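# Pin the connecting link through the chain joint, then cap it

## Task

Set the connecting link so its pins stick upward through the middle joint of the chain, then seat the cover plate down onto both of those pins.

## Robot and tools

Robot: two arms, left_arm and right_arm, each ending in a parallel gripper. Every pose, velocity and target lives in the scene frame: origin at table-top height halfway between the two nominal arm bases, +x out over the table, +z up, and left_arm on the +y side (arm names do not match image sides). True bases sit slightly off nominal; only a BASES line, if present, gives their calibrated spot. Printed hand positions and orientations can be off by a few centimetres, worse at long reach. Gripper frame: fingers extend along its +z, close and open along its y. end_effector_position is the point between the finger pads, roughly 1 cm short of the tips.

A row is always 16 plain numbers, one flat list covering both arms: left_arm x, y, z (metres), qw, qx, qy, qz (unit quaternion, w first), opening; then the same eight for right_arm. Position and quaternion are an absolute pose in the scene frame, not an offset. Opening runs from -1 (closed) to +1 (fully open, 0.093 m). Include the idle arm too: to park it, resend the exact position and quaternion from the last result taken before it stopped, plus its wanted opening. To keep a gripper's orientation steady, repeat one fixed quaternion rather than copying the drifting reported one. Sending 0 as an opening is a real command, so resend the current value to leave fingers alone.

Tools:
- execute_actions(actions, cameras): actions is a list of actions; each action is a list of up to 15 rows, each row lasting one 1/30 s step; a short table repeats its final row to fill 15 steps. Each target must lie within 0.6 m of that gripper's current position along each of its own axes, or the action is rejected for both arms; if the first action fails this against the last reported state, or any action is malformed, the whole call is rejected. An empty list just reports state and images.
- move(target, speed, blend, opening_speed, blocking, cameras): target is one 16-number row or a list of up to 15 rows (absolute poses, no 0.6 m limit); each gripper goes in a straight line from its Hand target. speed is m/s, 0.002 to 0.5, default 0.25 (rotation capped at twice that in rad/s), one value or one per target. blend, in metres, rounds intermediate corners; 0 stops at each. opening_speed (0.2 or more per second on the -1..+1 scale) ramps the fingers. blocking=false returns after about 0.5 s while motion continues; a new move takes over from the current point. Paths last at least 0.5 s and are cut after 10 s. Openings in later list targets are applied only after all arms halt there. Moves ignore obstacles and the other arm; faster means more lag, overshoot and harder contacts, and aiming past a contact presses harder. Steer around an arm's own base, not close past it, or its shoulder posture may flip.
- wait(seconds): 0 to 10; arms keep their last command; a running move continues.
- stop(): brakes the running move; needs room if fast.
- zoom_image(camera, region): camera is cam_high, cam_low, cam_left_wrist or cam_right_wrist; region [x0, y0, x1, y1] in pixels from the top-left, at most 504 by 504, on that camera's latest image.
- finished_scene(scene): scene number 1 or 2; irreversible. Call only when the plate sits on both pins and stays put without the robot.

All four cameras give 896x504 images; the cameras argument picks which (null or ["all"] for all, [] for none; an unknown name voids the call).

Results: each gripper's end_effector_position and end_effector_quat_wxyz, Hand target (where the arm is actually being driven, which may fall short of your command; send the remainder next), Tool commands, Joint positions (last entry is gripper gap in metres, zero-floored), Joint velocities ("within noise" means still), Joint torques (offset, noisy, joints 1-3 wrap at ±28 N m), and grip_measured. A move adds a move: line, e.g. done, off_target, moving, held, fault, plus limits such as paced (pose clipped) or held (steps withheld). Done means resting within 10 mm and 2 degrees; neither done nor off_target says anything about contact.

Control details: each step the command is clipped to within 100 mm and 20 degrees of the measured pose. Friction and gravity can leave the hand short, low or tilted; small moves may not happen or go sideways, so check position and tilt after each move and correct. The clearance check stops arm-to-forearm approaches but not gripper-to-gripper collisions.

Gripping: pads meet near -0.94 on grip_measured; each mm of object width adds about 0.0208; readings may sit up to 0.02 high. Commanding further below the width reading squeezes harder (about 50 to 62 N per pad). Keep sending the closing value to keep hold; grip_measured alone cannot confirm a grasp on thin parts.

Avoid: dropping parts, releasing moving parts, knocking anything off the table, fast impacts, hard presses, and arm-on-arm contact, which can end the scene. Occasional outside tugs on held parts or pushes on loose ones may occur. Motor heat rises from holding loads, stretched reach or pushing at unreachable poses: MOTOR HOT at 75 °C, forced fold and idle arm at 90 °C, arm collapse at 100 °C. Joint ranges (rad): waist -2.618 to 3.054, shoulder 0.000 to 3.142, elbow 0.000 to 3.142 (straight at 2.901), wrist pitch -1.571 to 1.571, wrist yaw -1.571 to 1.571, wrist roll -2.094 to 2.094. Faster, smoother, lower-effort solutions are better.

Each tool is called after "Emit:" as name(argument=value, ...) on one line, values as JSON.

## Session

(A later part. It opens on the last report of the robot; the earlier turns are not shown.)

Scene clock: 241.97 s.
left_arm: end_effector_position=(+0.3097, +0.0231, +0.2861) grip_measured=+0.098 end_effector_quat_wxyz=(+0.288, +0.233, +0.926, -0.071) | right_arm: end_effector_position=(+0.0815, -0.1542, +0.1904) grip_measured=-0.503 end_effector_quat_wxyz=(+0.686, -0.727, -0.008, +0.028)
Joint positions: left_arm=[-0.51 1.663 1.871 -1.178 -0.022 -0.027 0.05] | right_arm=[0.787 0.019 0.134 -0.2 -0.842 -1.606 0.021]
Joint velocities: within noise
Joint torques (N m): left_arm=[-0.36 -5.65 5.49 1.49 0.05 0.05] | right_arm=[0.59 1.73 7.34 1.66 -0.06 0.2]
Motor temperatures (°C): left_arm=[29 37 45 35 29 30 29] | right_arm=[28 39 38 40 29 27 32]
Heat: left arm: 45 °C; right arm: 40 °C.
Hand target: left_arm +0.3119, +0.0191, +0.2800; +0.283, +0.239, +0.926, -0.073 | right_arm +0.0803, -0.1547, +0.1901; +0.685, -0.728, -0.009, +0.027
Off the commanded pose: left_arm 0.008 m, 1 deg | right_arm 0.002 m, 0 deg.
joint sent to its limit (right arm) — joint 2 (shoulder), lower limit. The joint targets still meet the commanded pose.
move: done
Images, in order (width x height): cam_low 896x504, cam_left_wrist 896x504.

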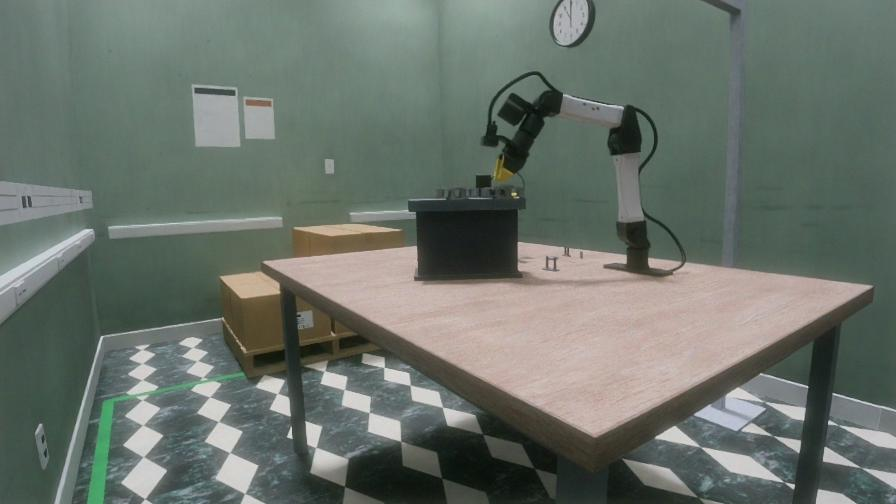

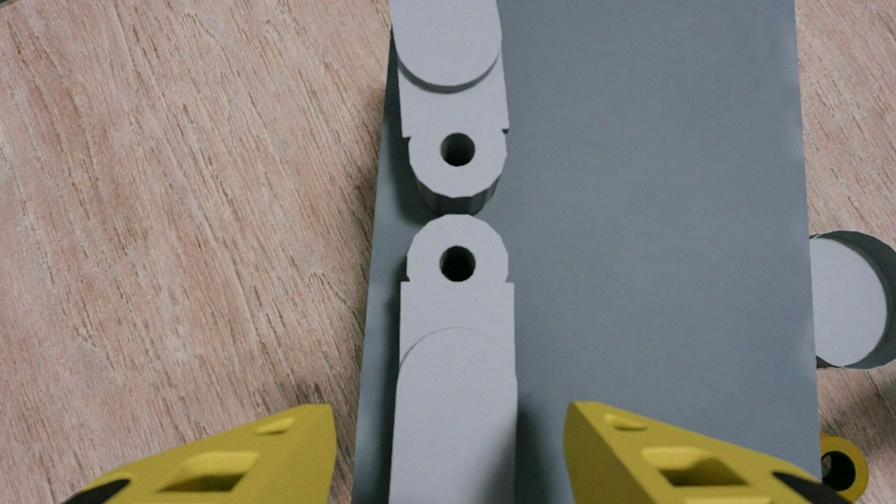

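Emit:
move(target=[[0.311,0.0170,0.250,0.2826,0.2459,0.9242,-0.0752,0.1,0.08,-0.155,0.19,0.687,-0.726,-0.007,0.025,-0.5]], speed=[0.06], cameras=["cam_left_wrist","cam_low"])

Emit:
zoom_image(camera="cam_low", region=[400, 120, 560, 230])

Scene clock: 244.03 s.
left_arm: end_effector_position=(+0.3147, +0.0197, +0.2441) grip_measured=+0.098 end_effector_quat_wxyz=(+0.274, +0.236, +0.930, -0.068) | right_arm: end_effector_position=(+0.0815, -0.1542, +0.1904) grip_measured=-0.503 end_effector_quat_wxyz=(+0.686, -0.727, -0.008, +0.028)
Joint positions: left_arm=[-0.51 1.654 1.701 -1.047 -0.019 -0.024 0.05] | right_arm=[0.787 0.019 0.134 -0.2 -0.842 -1.606 0.021]
Joint velocities: within noise
Joint torques (N m): left_arm=[-0.58 -9.09 5.41 1.49 0.09 0.11] | right_arm=[0.57 1.73 7.35 1.65 -0.06 0.2]
Motor temperatures (°C): left_arm=[29 37 45 35 29 30 29] | right_arm=[28 39 38 40 29 27 32]
Heat: left arm: 45 °C; right arm: 40 °C.
Hand target: left_arm +0.3110, +0.0171, +0.2500; +0.282, +0.246, +0.924, -0.075 | right_arm +0.0803, -0.1547, +0.1901; +0.685, -0.728, -0.009, +0.027
Off the commanded pose: left_arm 0.007 m, 2 deg | right_arm 0.002 m, 0 deg.
joint sent to its limit (right arm) — joint 2 (shoulder), lower limit. The joint targets still meet the commanded pose.
move: done
Images, in order (width x height): cam_low 896x504, cam_left_wrist 896x504.

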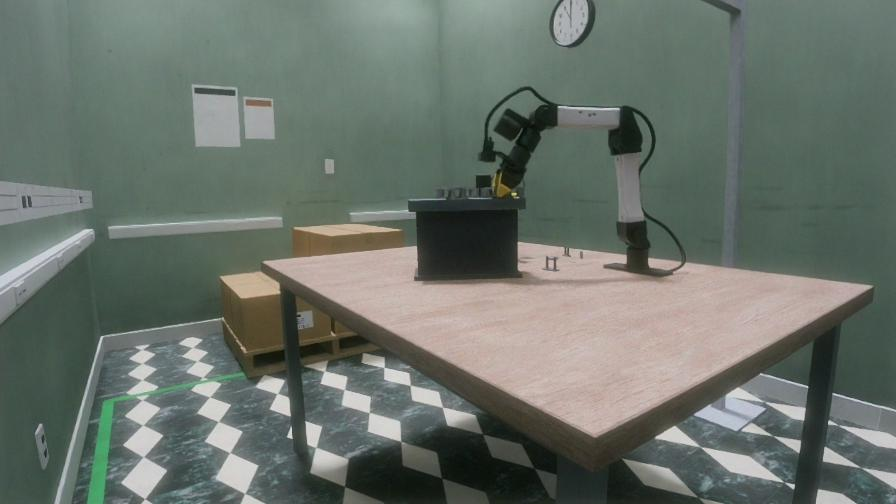

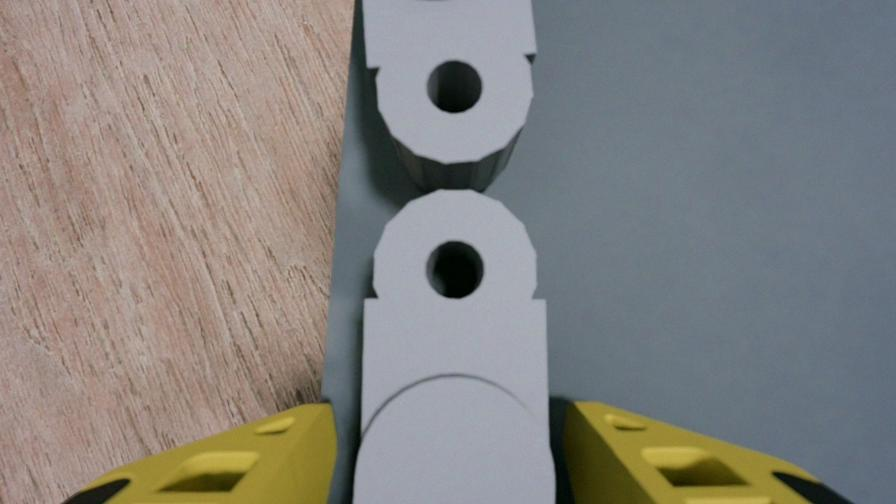

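Scaled by 3.150 from the camera's 896x504 image, which has a finer 1280x720 frame.

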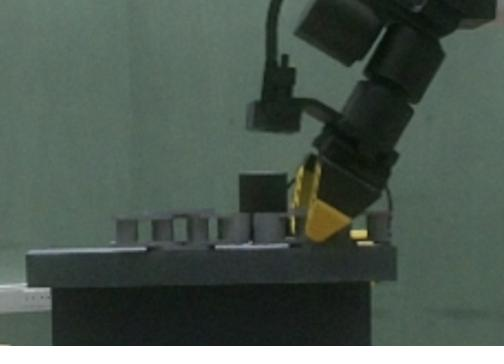

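Emit:
move(target=[[0.311,0.0170,0.250,0.2826,0.2459,0.9242,-0.0752,-0.5,0.08,-0.155,0.19,0.687,-0.726,-0.007,0.025,-0.5]], opening_speed=0.4, cameras=["cam_left_wrist","cam_low"])

Scene clock: 246.27 s.
left_arm: end_effector_position=(+0.3147, +0.0193, +0.2442) grip_measured=-0.464 end_effector_quat_wxyz=(+0.274, +0.237, +0.930, -0.069) | right_arm: end_effector_position=(+0.0815, -0.1542, +0.1904) grip_measured=-0.503 end_effector_quat_wxyz=(+0.686, -0.727, -0.008, +0.028)
Joint positions: left_arm=[-0.51 1.654 1.701 -1.046 -0.017 -0.024 0.023] | right_arm=[0.787 0.019 0.134 -0.2 -0.842 -1.606 0.021]
Joint velocities: within noise
Joint torques (N m): left_arm=[-0.58 -9.09 5.42 1.47 0.05 0.11] | right_arm=[0.57 1.74 7.31 1.66 -0.06 0.19]
Motor temperatures (°C): left_arm=[29 37 45 35 29 30 29] | right_arm=[28 39 38 40 29 27 32]
Heat: left arm: 45 °C; right arm: 40 °C.
Hand target: left_arm +0.3110, +0.0171, +0.2500; +0.282, +0.246, +0.924, -0.075 | right_arm +0.0803, -0.1547, +0.1901; +0.685, -0.728, -0.009, +0.027
Off the commanded pose: left_arm 0.007 m, 2 deg | right_arm 0.002 m, 0 deg.
joint sent to its limit (right arm) — joint 2 (shoulder), lower limit. The joint targets still meet the commanded pose.
move: done
Images, in order (width x height): cam_low 896x504, cam_left_wrist 896x504.

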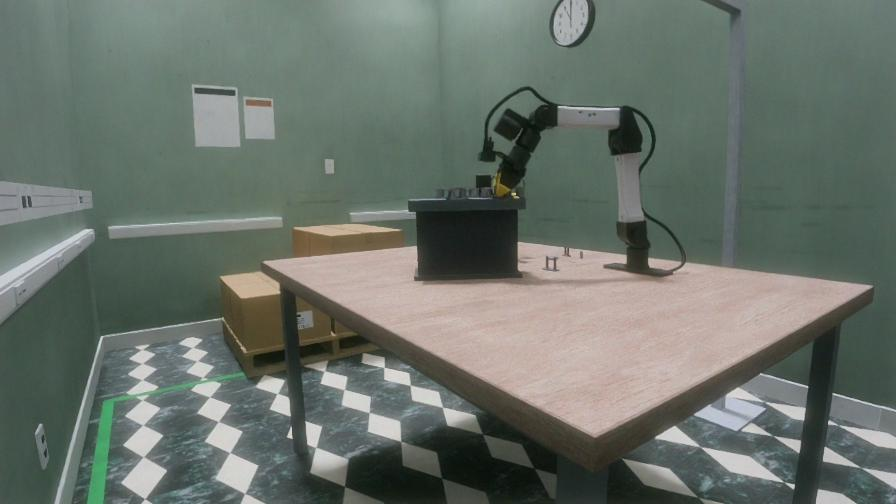

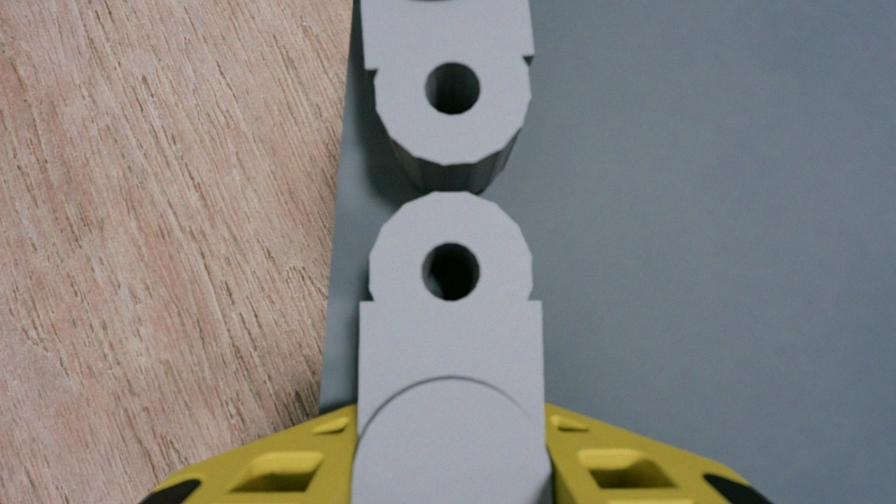

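Emit:
move(target=[[0.311,0.0170,0.31,0.2826,0.2459,0.9242,-0.0752,-0.55,0.08,-0.155,0.19,0.687,-0.726,-0.007,0.025,-0.5],[0.20,0.09,0.31,0.2460,0.4794,0.8303,-0.1420,-0.55,0.08,-0.155,0.19,0.687,-0.726,-0.007,0.025,-0.5],[0.132,0.097,0.20,0.2008,0.6780,0.6780,-0.2008,-0.55,0.08,-0.155,0.19,0.687,-0.726,-0.007,0.025,-0.5]], speed=[0.08,0.12,0.12], blend=[0.005,0.02,0])

Scene clock: 252.90 s.
left_arm: end_effector_position=(+0.1305, +0.1014, +0.1923) grip_measured=-0.464 end_effector_quat_wxyz=(+0.173, +0.675, +0.689, -0.199) | right_arm: end_effector_position=(+0.0815, -0.1542, +0.1904) grip_measured=-0.503 end_effector_quat_wxyz=(+0.686, -0.727, -0.008, +0.028)
Joint positions: left_arm=[-0.194 1.227 1.183 -1.437 0.526 1.314 0.023] | right_arm=[0.787 0.019 0.134 -0.2 -0.842 -1.606 0.021]
Joint velocities: within noise
Joint torques (N m): left_arm=[0.32 -4.72 5.65 0.54 0.69 0.09] | right_arm=[0.57 1.73 7.34 1.66 -0.07 0.2]
Motor temperatures (°C): left_arm=[29 38 45 35 29 30 30] | right_arm=[28 39 38 40 29 27 32]
Heat: left arm: 45 °C; right arm: 40 °C.
Hand target: left_arm +0.1319, +0.0972, +0.2002; +0.201, +0.678, +0.678, -0.200 | right_arm +0.0803, -0.1547, +0.1901; +0.685, -0.728, -0.009, +0.027
Off the commanded pose: left_arm 0.009 m, 3 deg | right_arm 0.002 m, 0 deg.
joint sent to its limit (right arm) — joint 2 (shoulder), lower limit. The joint targets still meet the commanded pose.
move: off_target (left_arm)

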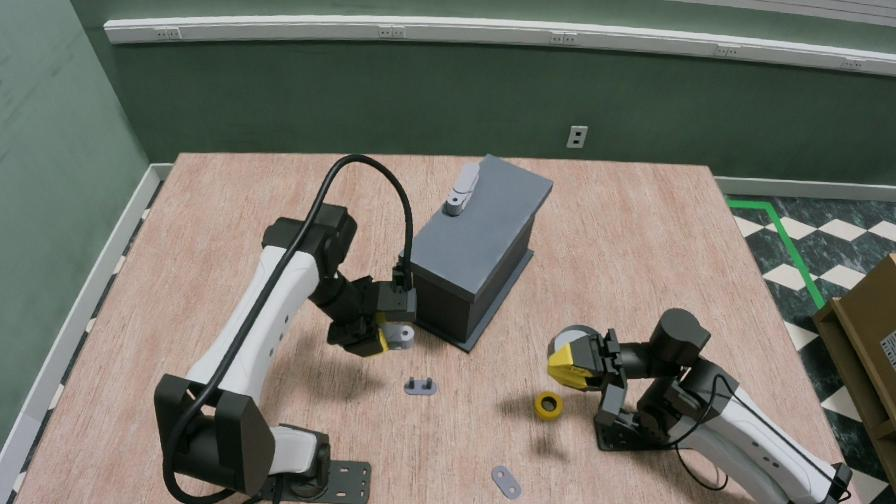

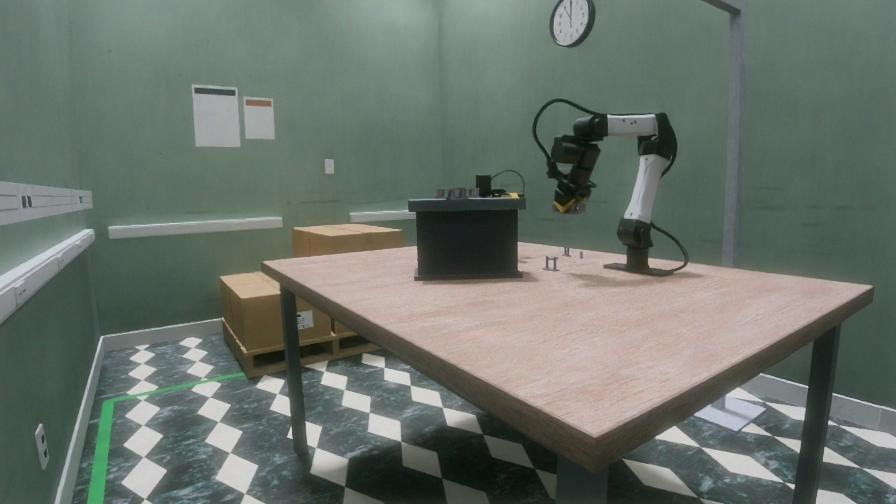

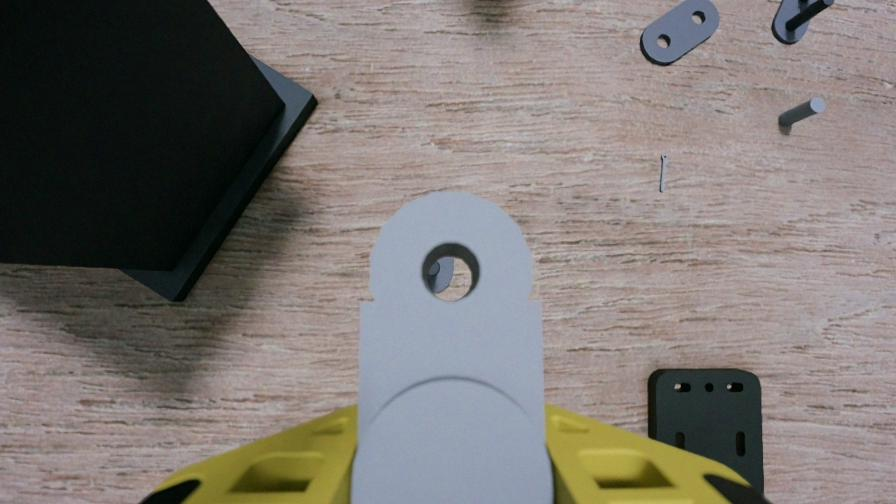

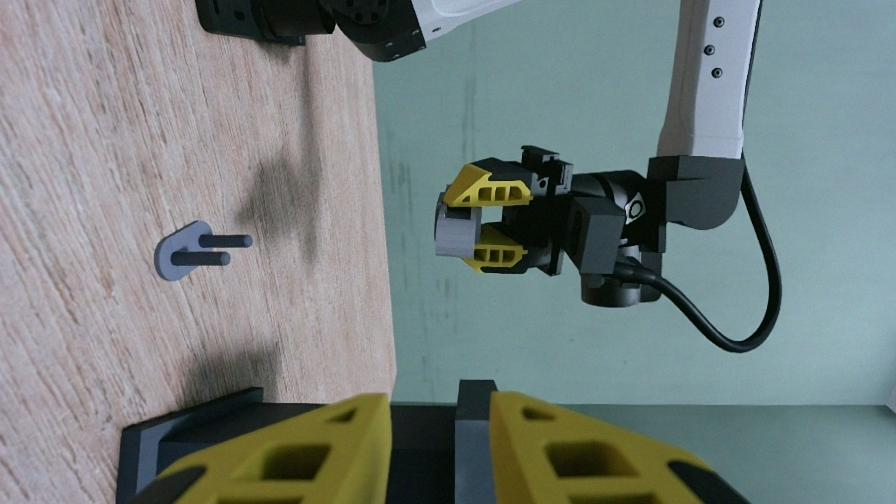

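Emit:
move(target=[[0.1335,0.09,0.10,0.2058,0.6765,0.6765,-0.2058,-0.55,0.08,-0.155,0.19,0.687,-0.726,-0.007,0.025,-0.5]], speed=[0.1], cameras=["cam_left_wrist","cam_right_wrist"])

Scene clock: 255.10 s.
left_arm: end_effector_position=(+0.1311, +0.0972, +0.0957) grip_measured=-0.464 end_effector_quat_wxyz=(+0.189, +0.680, +0.681, -0.196) | right_arm: end_effector_position=(+0.0815, -0.1542, +0.1904) grip_measured=-0.503 end_effector_quat_wxyz=(+0.686, -0.727, -0.008, +0.028)
Joint positions: left_arm=[-0.206 1.206 0.776 -1.017 0.538 1.312 0.023] | right_arm=[0.787 0.019 0.134 -0.2 -0.842 -1.606 0.021]
Joint velocities: within noise
Joint torques (N m): left_arm=[-0.68 -2.84 5.75 0.65 0.69 -0.2] | right_arm=[0.58 1.74 7.34 1.66 -0.07 0.2]
Motor temperatures (°C): left_arm=[29 38 45 35 29 30 30] | right_arm=[28 39 38 40 29 27 32]
Heat: left arm: 45 °C; right arm: 40 °C.
Hand target: left_arm +0.1333, +0.0903, +0.1002; +0.205, +0.677, +0.676, -0.206 | right_arm +0.0803, -0.1547, +0.1901; +0.685, -0.728, -0.009, +0.027
Off the commanded pose: left_arm 0.009 m, 2 deg | right_arm 0.002 m, 0 deg.
joint sent to its limit (right arm) — joint 2 (shoulder), lower limit. The joint targets still meet the commanded pose.
move: done
Images, in order (width x height): cam_left_wrist 896x504, cam_right_wrist 896x504.

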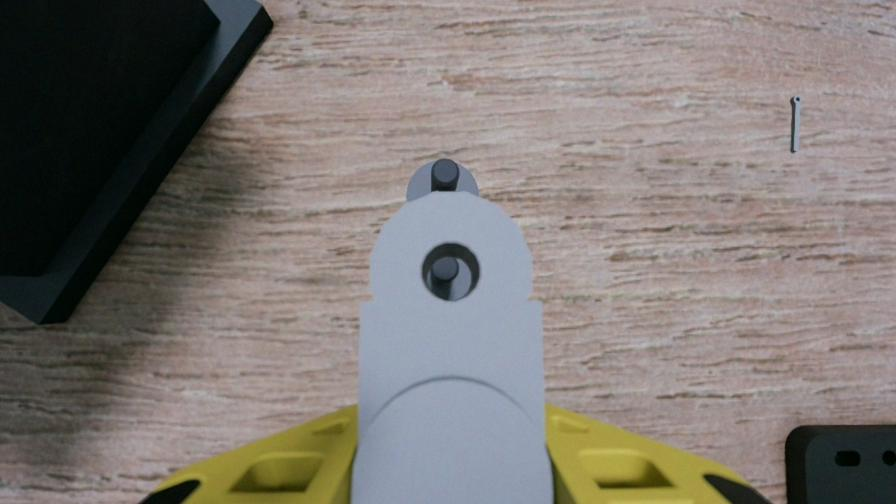

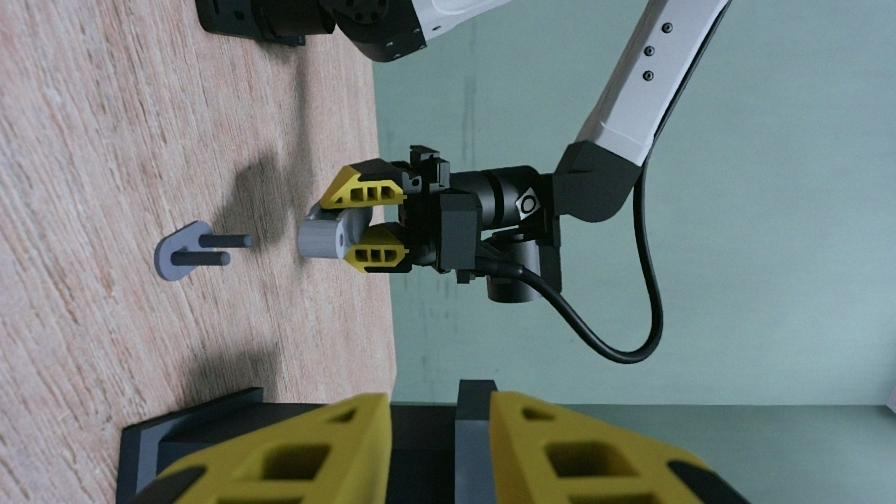

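Emit:
move(target=[[0.1346,0.0862,0.08,0.2126,0.6744,0.6744,-0.2126,-0.55,0.08,-0.155,0.19,0.687,-0.726,-0.007,0.025,-0.5]], speed=[0.06], cameras=["cam_left_wrist","cam_right_wrist"])

Scene clock: 257.33 s.
left_arm: end_effector_position=(+0.1323, +0.0936, +0.0772) grip_measured=-0.464 end_effector_quat_wxyz=(+0.199, +0.678, +0.678, -0.200) | right_arm: end_effector_position=(+0.0815, -0.1542, +0.1904) grip_measured=-0.503 end_effector_quat_wxyz=(+0.686, -0.727, -0.008, +0.028)
Joint positions: left_arm=[-0.209 1.222 0.703 -0.91 0.556 1.304 0.023] | right_arm=[0.787 0.019 0.134 -0.2 -0.842 -1.606 0.021]
Joint velocities: within noise
Joint torques (N m): left_arm=[-0.68 -2.04 5.67 0.67 0.7 -0.2] | right_arm=[0.55 1.73 7.35 1.66 -0.06 0.2]
Motor temperatures (°C): left_arm=[29 38 45 35 29 30 30] | right_arm=[28 39 38 40 29 27 32]
Heat: left arm: 45 °C; right arm: 40 °C.
Hand target: left_arm +0.1344, +0.0866, +0.0802; +0.212, +0.675, +0.674, -0.213 | right_arm +0.0803, -0.1547, +0.1901; +0.685, -0.728, -0.009, +0.027
Off the commanded pose: left_arm 0.008 m, 2 deg | right_arm 0.002 m, 0 deg.
joint sent to its limit (right arm) — joint 2 (shoulder), lower limit. The joint targets still meet the commanded pose.
move: done
Images, in order (width x height): cam_left_wrist 896x504, cam_right_wrist 896x504.

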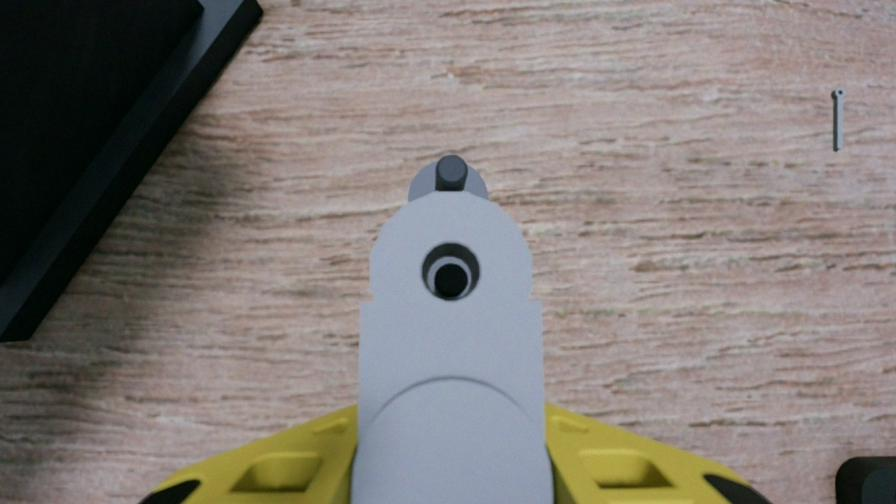

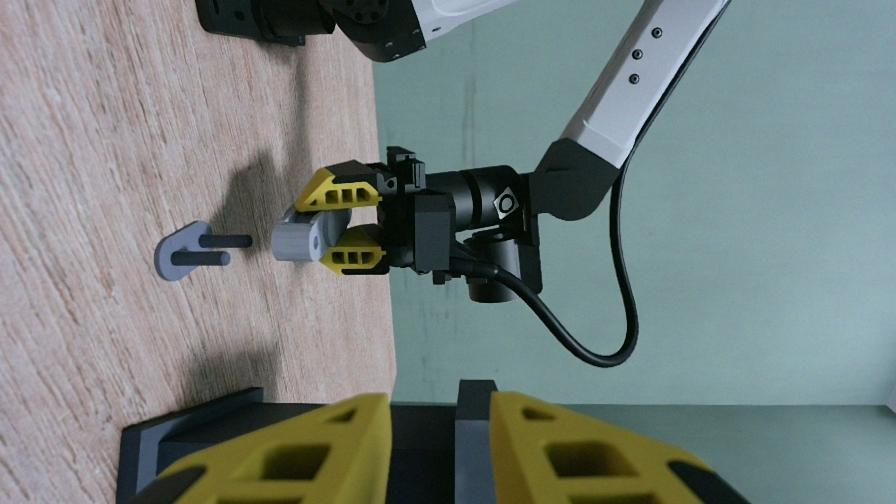

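Emit:
move(target=[[0.1340,0.0854,0.064,0.2126,0.6744,0.6744,-0.2126,-0.55,0.08,-0.155,0.19,0.687,-0.726,-0.007,0.025,-0.5]], speed=[0.05], cameras=["cam_left_wrist","cam_right_wrist"])

Emit:
zoom_image(camera="cam_left_wrist", region=[390, 220, 510, 330])

Emit:
zoom_image(camera="cam_right_wrist", region=[140, 160, 320, 290])

Scene clock: 259.13 s.
left_arm: end_effector_position=(+0.1317, +0.0925, +0.0614) grip_measured=-0.464 end_effector_quat_wxyz=(+0.199, +0.678, +0.678, -0.201) | right_arm: end_effector_position=(+0.0815, -0.1542, +0.1904) grip_measured=-0.503 end_effector_quat_wxyz=(+0.686, -0.727, -0.008, +0.028)
Joint positions: left_arm=[-0.214 1.243 0.649 -0.832 0.557 1.298 0.023] | right_arm=[0.787 0.019 0.134 -0.201 -0.842 -1.606 0.021]
Joint velocities: within noise
Joint torques (N m): left_arm=[-0.7 -2.1 5.53 0.71 0.69 -0.19] | right_arm=[0.57 1.72 7.34 1.66 -0.06 0.2]
Motor temperatures (°C): left_arm=[29 37 45 35 29 30 30] | right_arm=[28 39 38 40 29 27 32]
Heat: left arm: 45 °C; right arm: 40 °C.
Hand target: left_arm +0.1338, +0.0858, +0.0642; +0.212, +0.675, +0.674, -0.213 | right_arm +0.0803, -0.1547, +0.1900; +0.685, -0.728, -0.009, +0.027
Off the commanded pose: left_arm 0.008 m, 2 deg | right_arm 0.002 m, 0 deg.
joint sent to its limit (right arm) — joint 2 (shoulder), lower limit. The joint targets still meet the commanded pose.
move: done
Images, in order (width x height): cam_left_wrist 896x504, cam_right_wrist 896x504.

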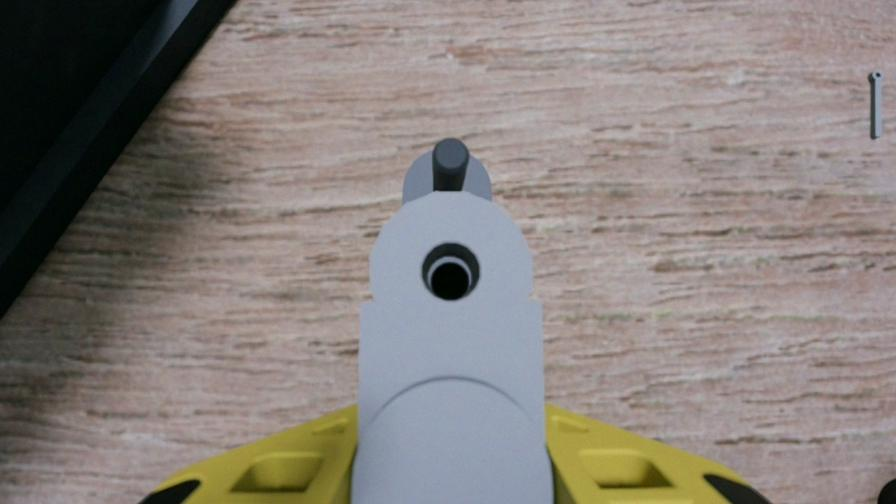

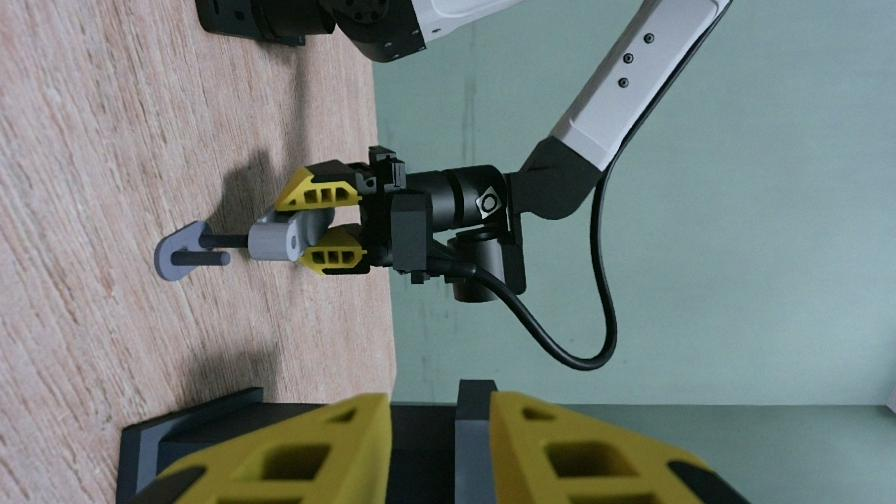

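Scaled by 4.200 from the camera's 896x504 image, which has a finer 1280x720 frame.

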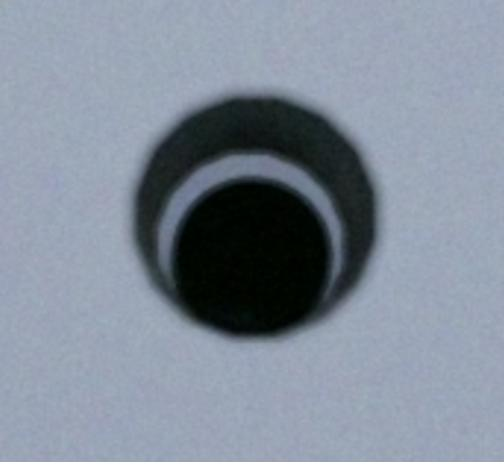

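Scaled by 2.800 from the camera's 896x504 image, which has a finer 1280x720 frame.

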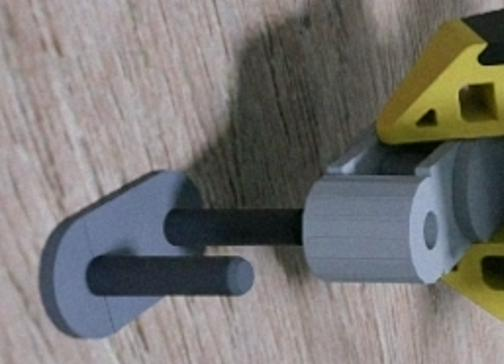

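Emit:
move(target=[[0.1340,0.0862,0.058,0.2126,0.6744,0.6744,-0.2126,-0.55,0.08,-0.155,0.19,0.687,-0.726,-0.007,0.025,-0.5]], speed=[0.04], cameras=["cam_left_wrist","cam_right_wrist"])

Emit:
zoom_image(camera="cam_left_wrist", region=[390, 220, 510, 330])

Emit:
zoom_image(camera="cam_right_wrist", region=[140, 160, 320, 290])

Scene clock: 260.90 s.
left_arm: end_effector_position=(+0.1314, +0.0924, +0.0557) grip_measured=-0.464 end_effector_quat_wxyz=(+0.199, +0.678, +0.678, -0.202) | right_arm: end_effector_position=(+0.0815, -0.1542, +0.1904) grip_measured=-0.503 end_effector_quat_wxyz=(+0.686, -0.727, -0.008, +0.028)
Joint positions: left_arm=[-0.214 1.253 0.631 -0.805 0.558 1.297 0.023] | right_arm=[0.787 0.019 0.134 -0.201 -0.842 -1.606 0.021]
Joint velocities: within noise
Joint torques (N m): left_arm=[-0.35 -2.07 5.45 0.73 0.68 -0.14] | right_arm=[0.58 1.73 7.34 1.66 -0.07 0.2]
Motor temperatures (°C): left_arm=[29 37 45 35 29 30 30] | right_arm=[28 39 38 40 29 27 32]
Heat: left arm: 45 °C; right arm: 40 °C.
Hand target: left_arm +0.1338, +0.0865, +0.0582; +0.212, +0.675, +0.674, -0.213 | right_arm +0.0803, -0.1547, +0.1900; +0.685, -0.728, -0.009, +0.027
Off the commanded pose: left_arm 0.007 m, 2 deg | right_arm 0.002 m, 0 deg.
joint sent to its limit (right arm) — joint 2 (shoulder), lower limit. The joint targets still meet the commanded pose.
move: done
Images, in order (width x height): cam_left_wrist 896x504, cam_right_wrist 896x504.

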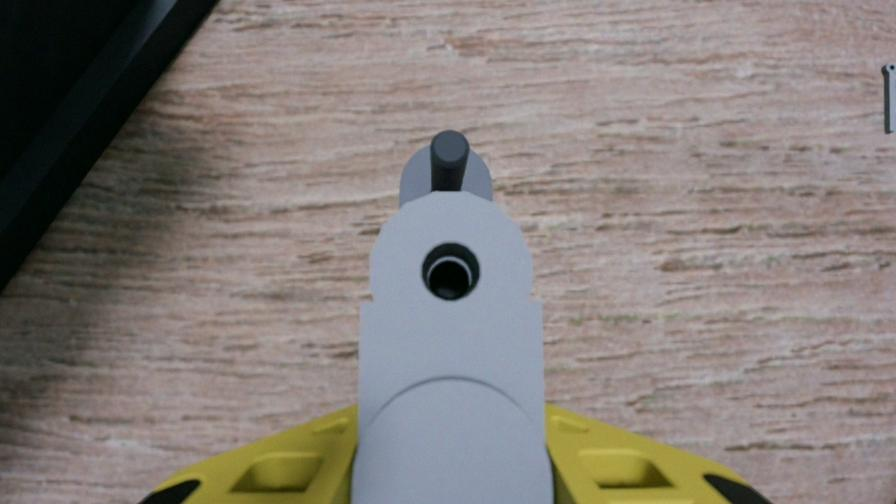

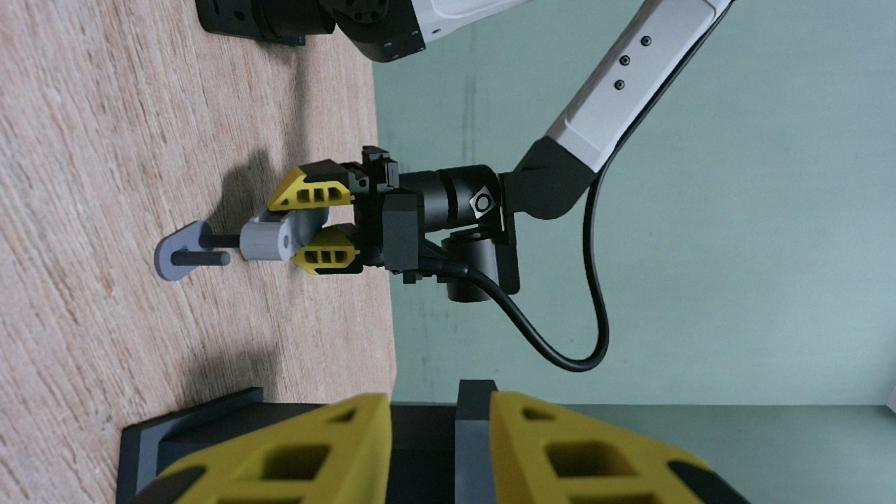

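Scaled by 4.200 from the camera's 896x504 image, which has a finer 1280x720 frame.

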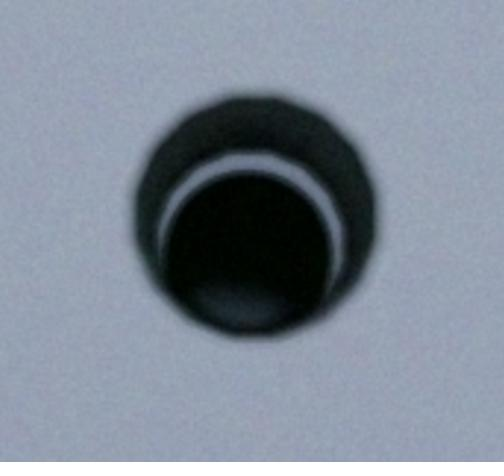

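Scaled by 2.800 from the camera's 896x504 image, which has a finer 1280x720 frame.

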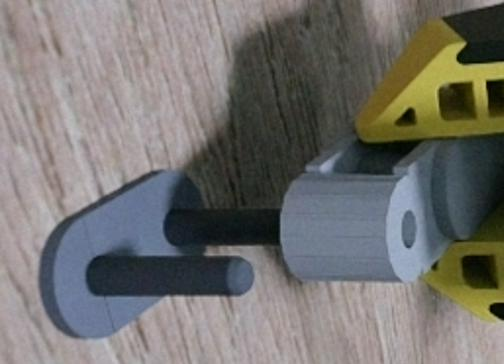

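Emit:
move(target=[[0.1350,0.0872,0.054,0.2126,0.6744,0.6744,-0.2126,-0.55,0.08,-0.155,0.19,0.687,-0.726,-0.007,0.025,-0.5]], speed=[0.04], cameras=["cam_left_wrist","cam_right_wrist"])

Emit:
zoom_image(camera="cam_left_wrist", region=[390, 220, 510, 330])

Emit:
zoom_image(camera="cam_right_wrist", region=[140, 160, 320, 290])

Scene clock: 262.17 s.
left_arm: end_effector_position=(+0.1316, +0.0923, +0.0516) grip_measured=-0.464 end_effector_quat_wxyz=(+0.197, +0.678, +0.679, -0.203) | right_arm: end_effector_position=(+0.0815, -0.1542, +0.1904) grip_measured=-0.503 end_effector_quat_wxyz=(+0.686, -0.727, -0.008, +0.028)
Joint positions: left_arm=[-0.214 1.266 0.623 -0.788 0.558 1.297 0.023] | right_arm=[0.787 0.019 0.134 -0.201 -0.842 -1.606 0.021]
Joint velocities: within noise
Joint torques (N m): left_arm=[0.14 -2.15 5.38 0.7 0.69 -0.06] | right_arm=[0.58 1.72 7.34 1.66 -0.06 0.19]
Motor temperatures (°C): left_arm=[29 37 45 35 29 30 30] | right_arm=[28 39 38 40 29 27 32]
Heat: left arm: 45 °C; right arm: 40 °C.
Hand target: left_arm +0.1349, +0.0875, +0.0542; +0.212, +0.675, +0.674, -0.212 | right_arm +0.0803, -0.1547, +0.1900; +0.685, -0.728, -0.009, +0.027
Off the commanded pose: left_arm 0.007 m, 2 deg | right_arm 0.002 m, 0 deg.
joint sent to its limit (right arm) — joint 2 (shoulder), lower limit. The joint targets still meet the commanded pose.
move: done
Images, in order (width x height): cam_left_wrist 896x504, cam_right_wrist 896x504.

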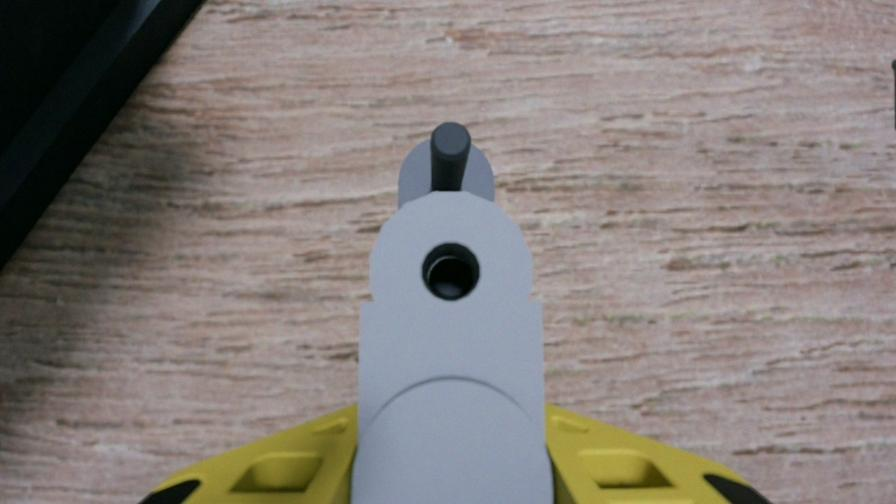

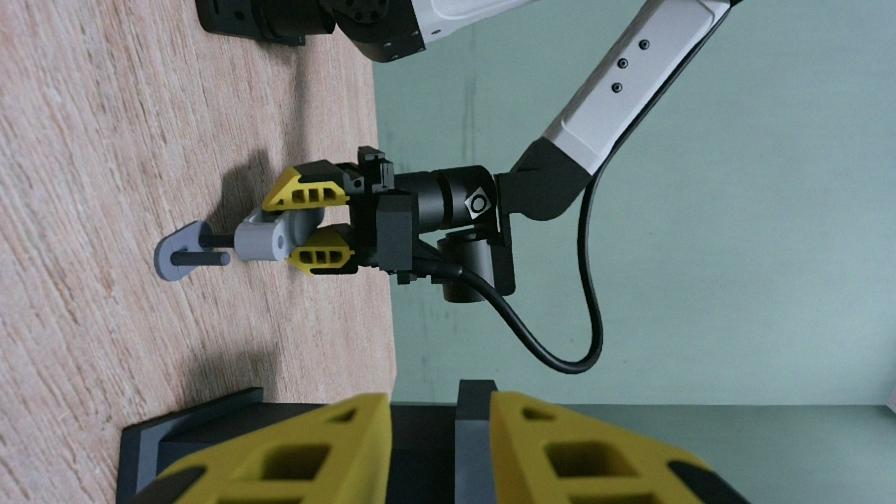

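Scaled by 4.200 from the camera's 896x504 image, which has a finer 1280x720 frame.

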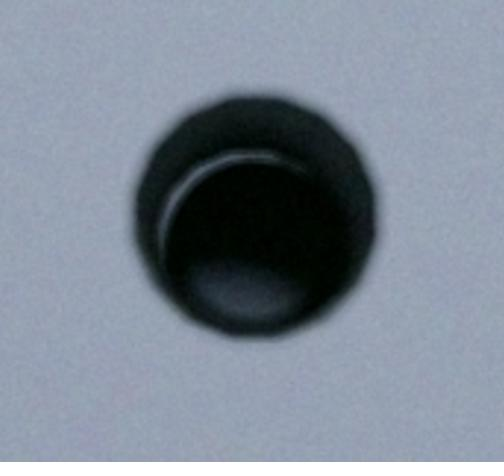

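Scaled by 2.800 from the camera's 896x504 image, which has a finer 1280x720 frame.

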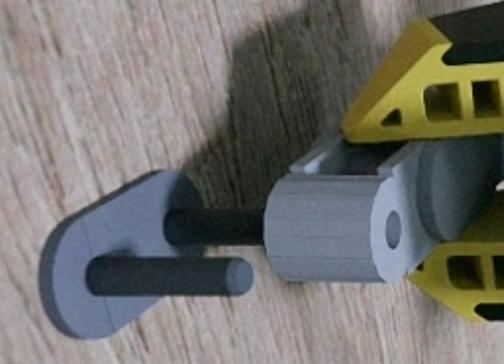

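Emit:
move(target=[[0.1352,0.0880,0.042,0.2126,0.6744,0.6744,-0.2126,-0.55,0.08,-0.155,0.19,0.687,-0.726,-0.007,0.025,-0.5]], speed=[0.04], cameras=["cam_left_wrist","cam_right_wrist"])

Emit:
zoom_image(camera="cam_left_wrist", region=[390, 220, 510, 330])

Emit:
zoom_image(camera="cam_right_wrist", region=[140, 160, 320, 290])

Scene clock: 263.37 s.
left_arm: end_effector_position=(+0.1311, +0.0929, +0.0396) grip_measured=-0.464 end_effector_quat_wxyz=(+0.196, +0.676, +0.680, -0.204) | right_arm: end_effector_position=(+0.0815, -0.1542, +0.1904) grip_measured=-0.503 end_effector_quat_wxyz=(+0.686, -0.727, -0.008, +0.028)
Joint positions: left_arm=[-0.212 1.292 0.588 -0.732 0.559 1.297 0.023] | right_arm=[0.787 0.019 0.134 -0.201 -0.842 -1.606 0.021]
Joint velocities: within noise
Joint torques (N m): left_arm=[0.28 -2.22 5.27 0.69 0.69 0] | right_arm=[0.58 1.73 7.34 1.66 -0.06 0.2]
Motor temperatures (°C): left_arm=[29 37 45 35 29 30 30] | right_arm=[28 39 38 40 29 27 32]
Heat: left arm: 45 °C; right arm: 40 °C.
Hand target: left_arm +0.1352, +0.0883, +0.0423; +0.212, +0.675, +0.674, -0.212 | right_arm +0.0803, -0.1547, +0.1900; +0.685, -0.728, -0.009, +0.027
Off the commanded pose: left_arm 0.007 m, 2 deg | right_arm 0.002 m, 0 deg.
joint sent to its limit (right arm) — joint 2 (shoulder), lower limit. The joint targets still meet the commanded pose.
move: done
Images, in order (width x height): cam_left_wrist 896x504, cam_right_wrist 896x504.

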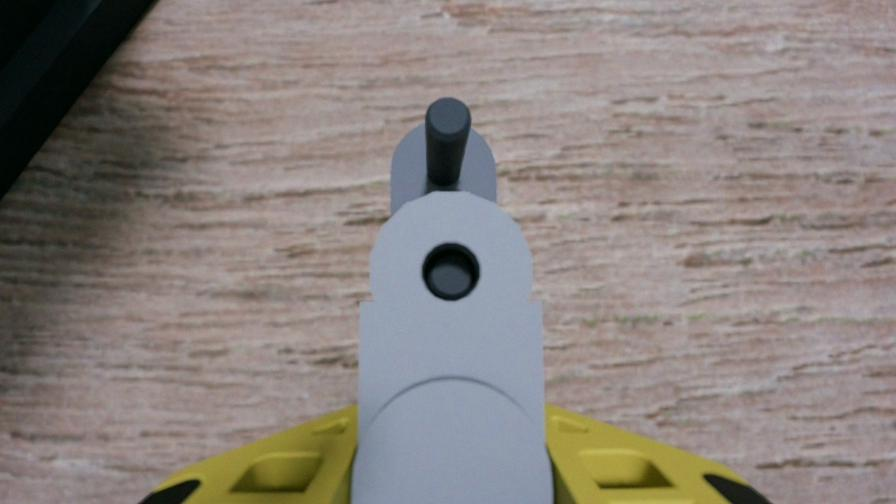

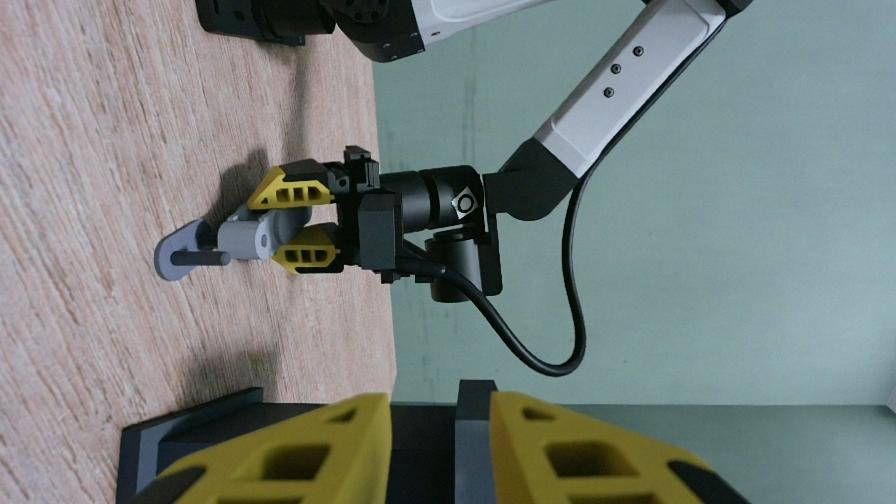

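Scaled by 4.200 from the camera's 896x504 image, which has a finer 1280x720 frame.

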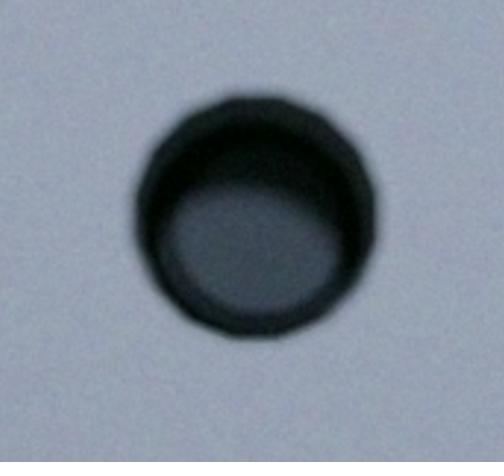

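Scaled by 2.800 from the camera's 896x504 image, which has a finer 1280x720 frame.

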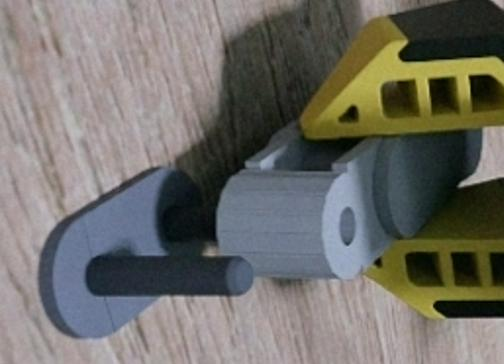

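Emit:
move(target=[[0.1352,0.0880,0.031,0.2126,0.6744,0.6744,-0.2126,-0.55,0.08,-0.155,0.19,0.687,-0.726,-0.007,0.025,-0.5]], speed=[0.04], cameras=["cam_left_wrist","cam_right_wrist"])

Emit:
zoom_image(camera="cam_right_wrist", region=[140, 160, 320, 290])

Scene clock: 265.40 s.
left_arm: end_effector_position=(+0.1315, +0.0928, +0.0287) grip_measured=-0.464 end_effector_quat_wxyz=(+0.196, +0.676, +0.680, -0.204) | right_arm: end_effector_position=(+0.0815, -0.1542, +0.1904) grip_measured=-0.503 end_effector_quat_wxyz=(+0.686, -0.727, -0.008, +0.028)
Joint positions: left_arm=[-0.212 1.32 0.558 -0.673 0.559 1.297 0.023] | right_arm=[0.787 0.019 0.134 -0.201 -0.842 -1.606 0.021]
Joint velocities: within noise
Joint torques (N m): left_arm=[0.32 -2.29 5.11 0.69 0.68 0] | right_arm=[0.58 1.73 7.35 1.66 -0.07 0.19]
Motor temperatures (°C): left_arm=[29 37 45 35 29 30 30] | right_arm=[28 39 38 40 29 27 32]
Heat: left arm: 45 °C; right arm: 40 °C.
Hand target: left_arm +0.1351, +0.0883, +0.0312; +0.212, +0.675, +0.674, -0.212 | right_arm +0.0803, -0.1547, +0.1900; +0.685, -0.728, -0.009, +0.027
Off the commanded pose: left_arm 0.007 m, 2 deg | right_arm 0.002 m, 0 deg.
joint sent to its limit (right arm) — joint 2 (shoulder), lower limit. The joint targets still meet the commanded pose.
move: done
Images, in order (width x height): cam_left_wrist 896x504, cam_right_wrist 896x504.

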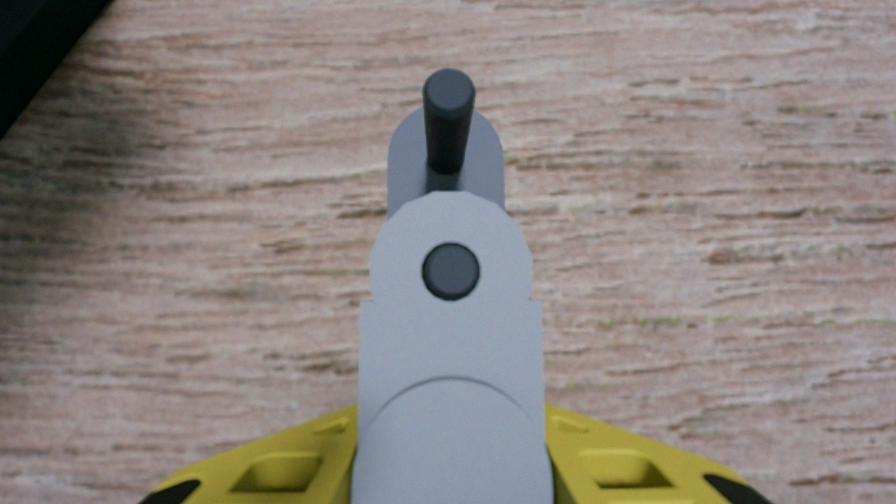

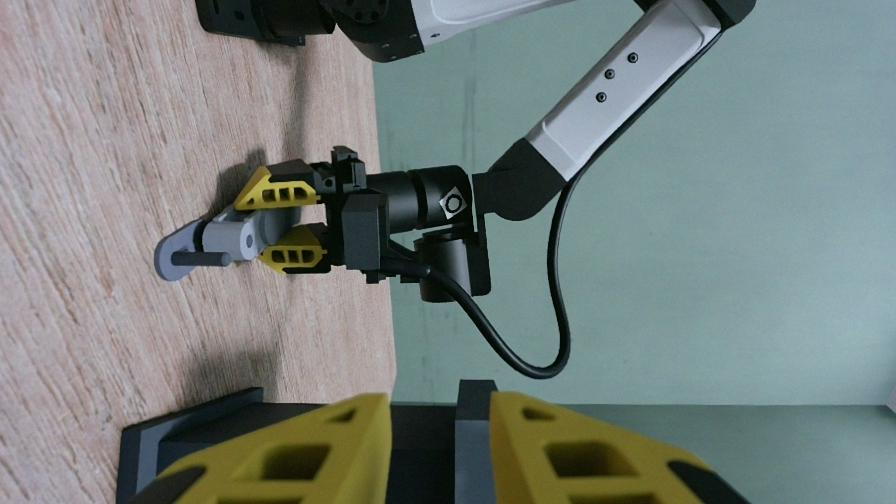

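Scaled by 2.800 from the camera's 896x504 image, which has a finer 1280x720 frame.

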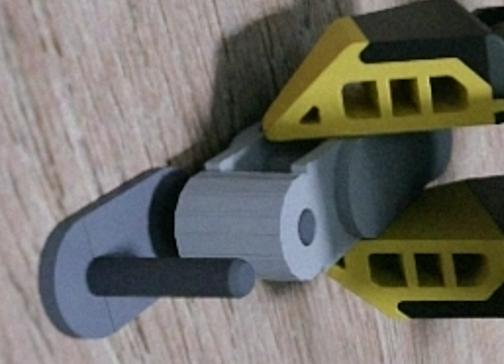

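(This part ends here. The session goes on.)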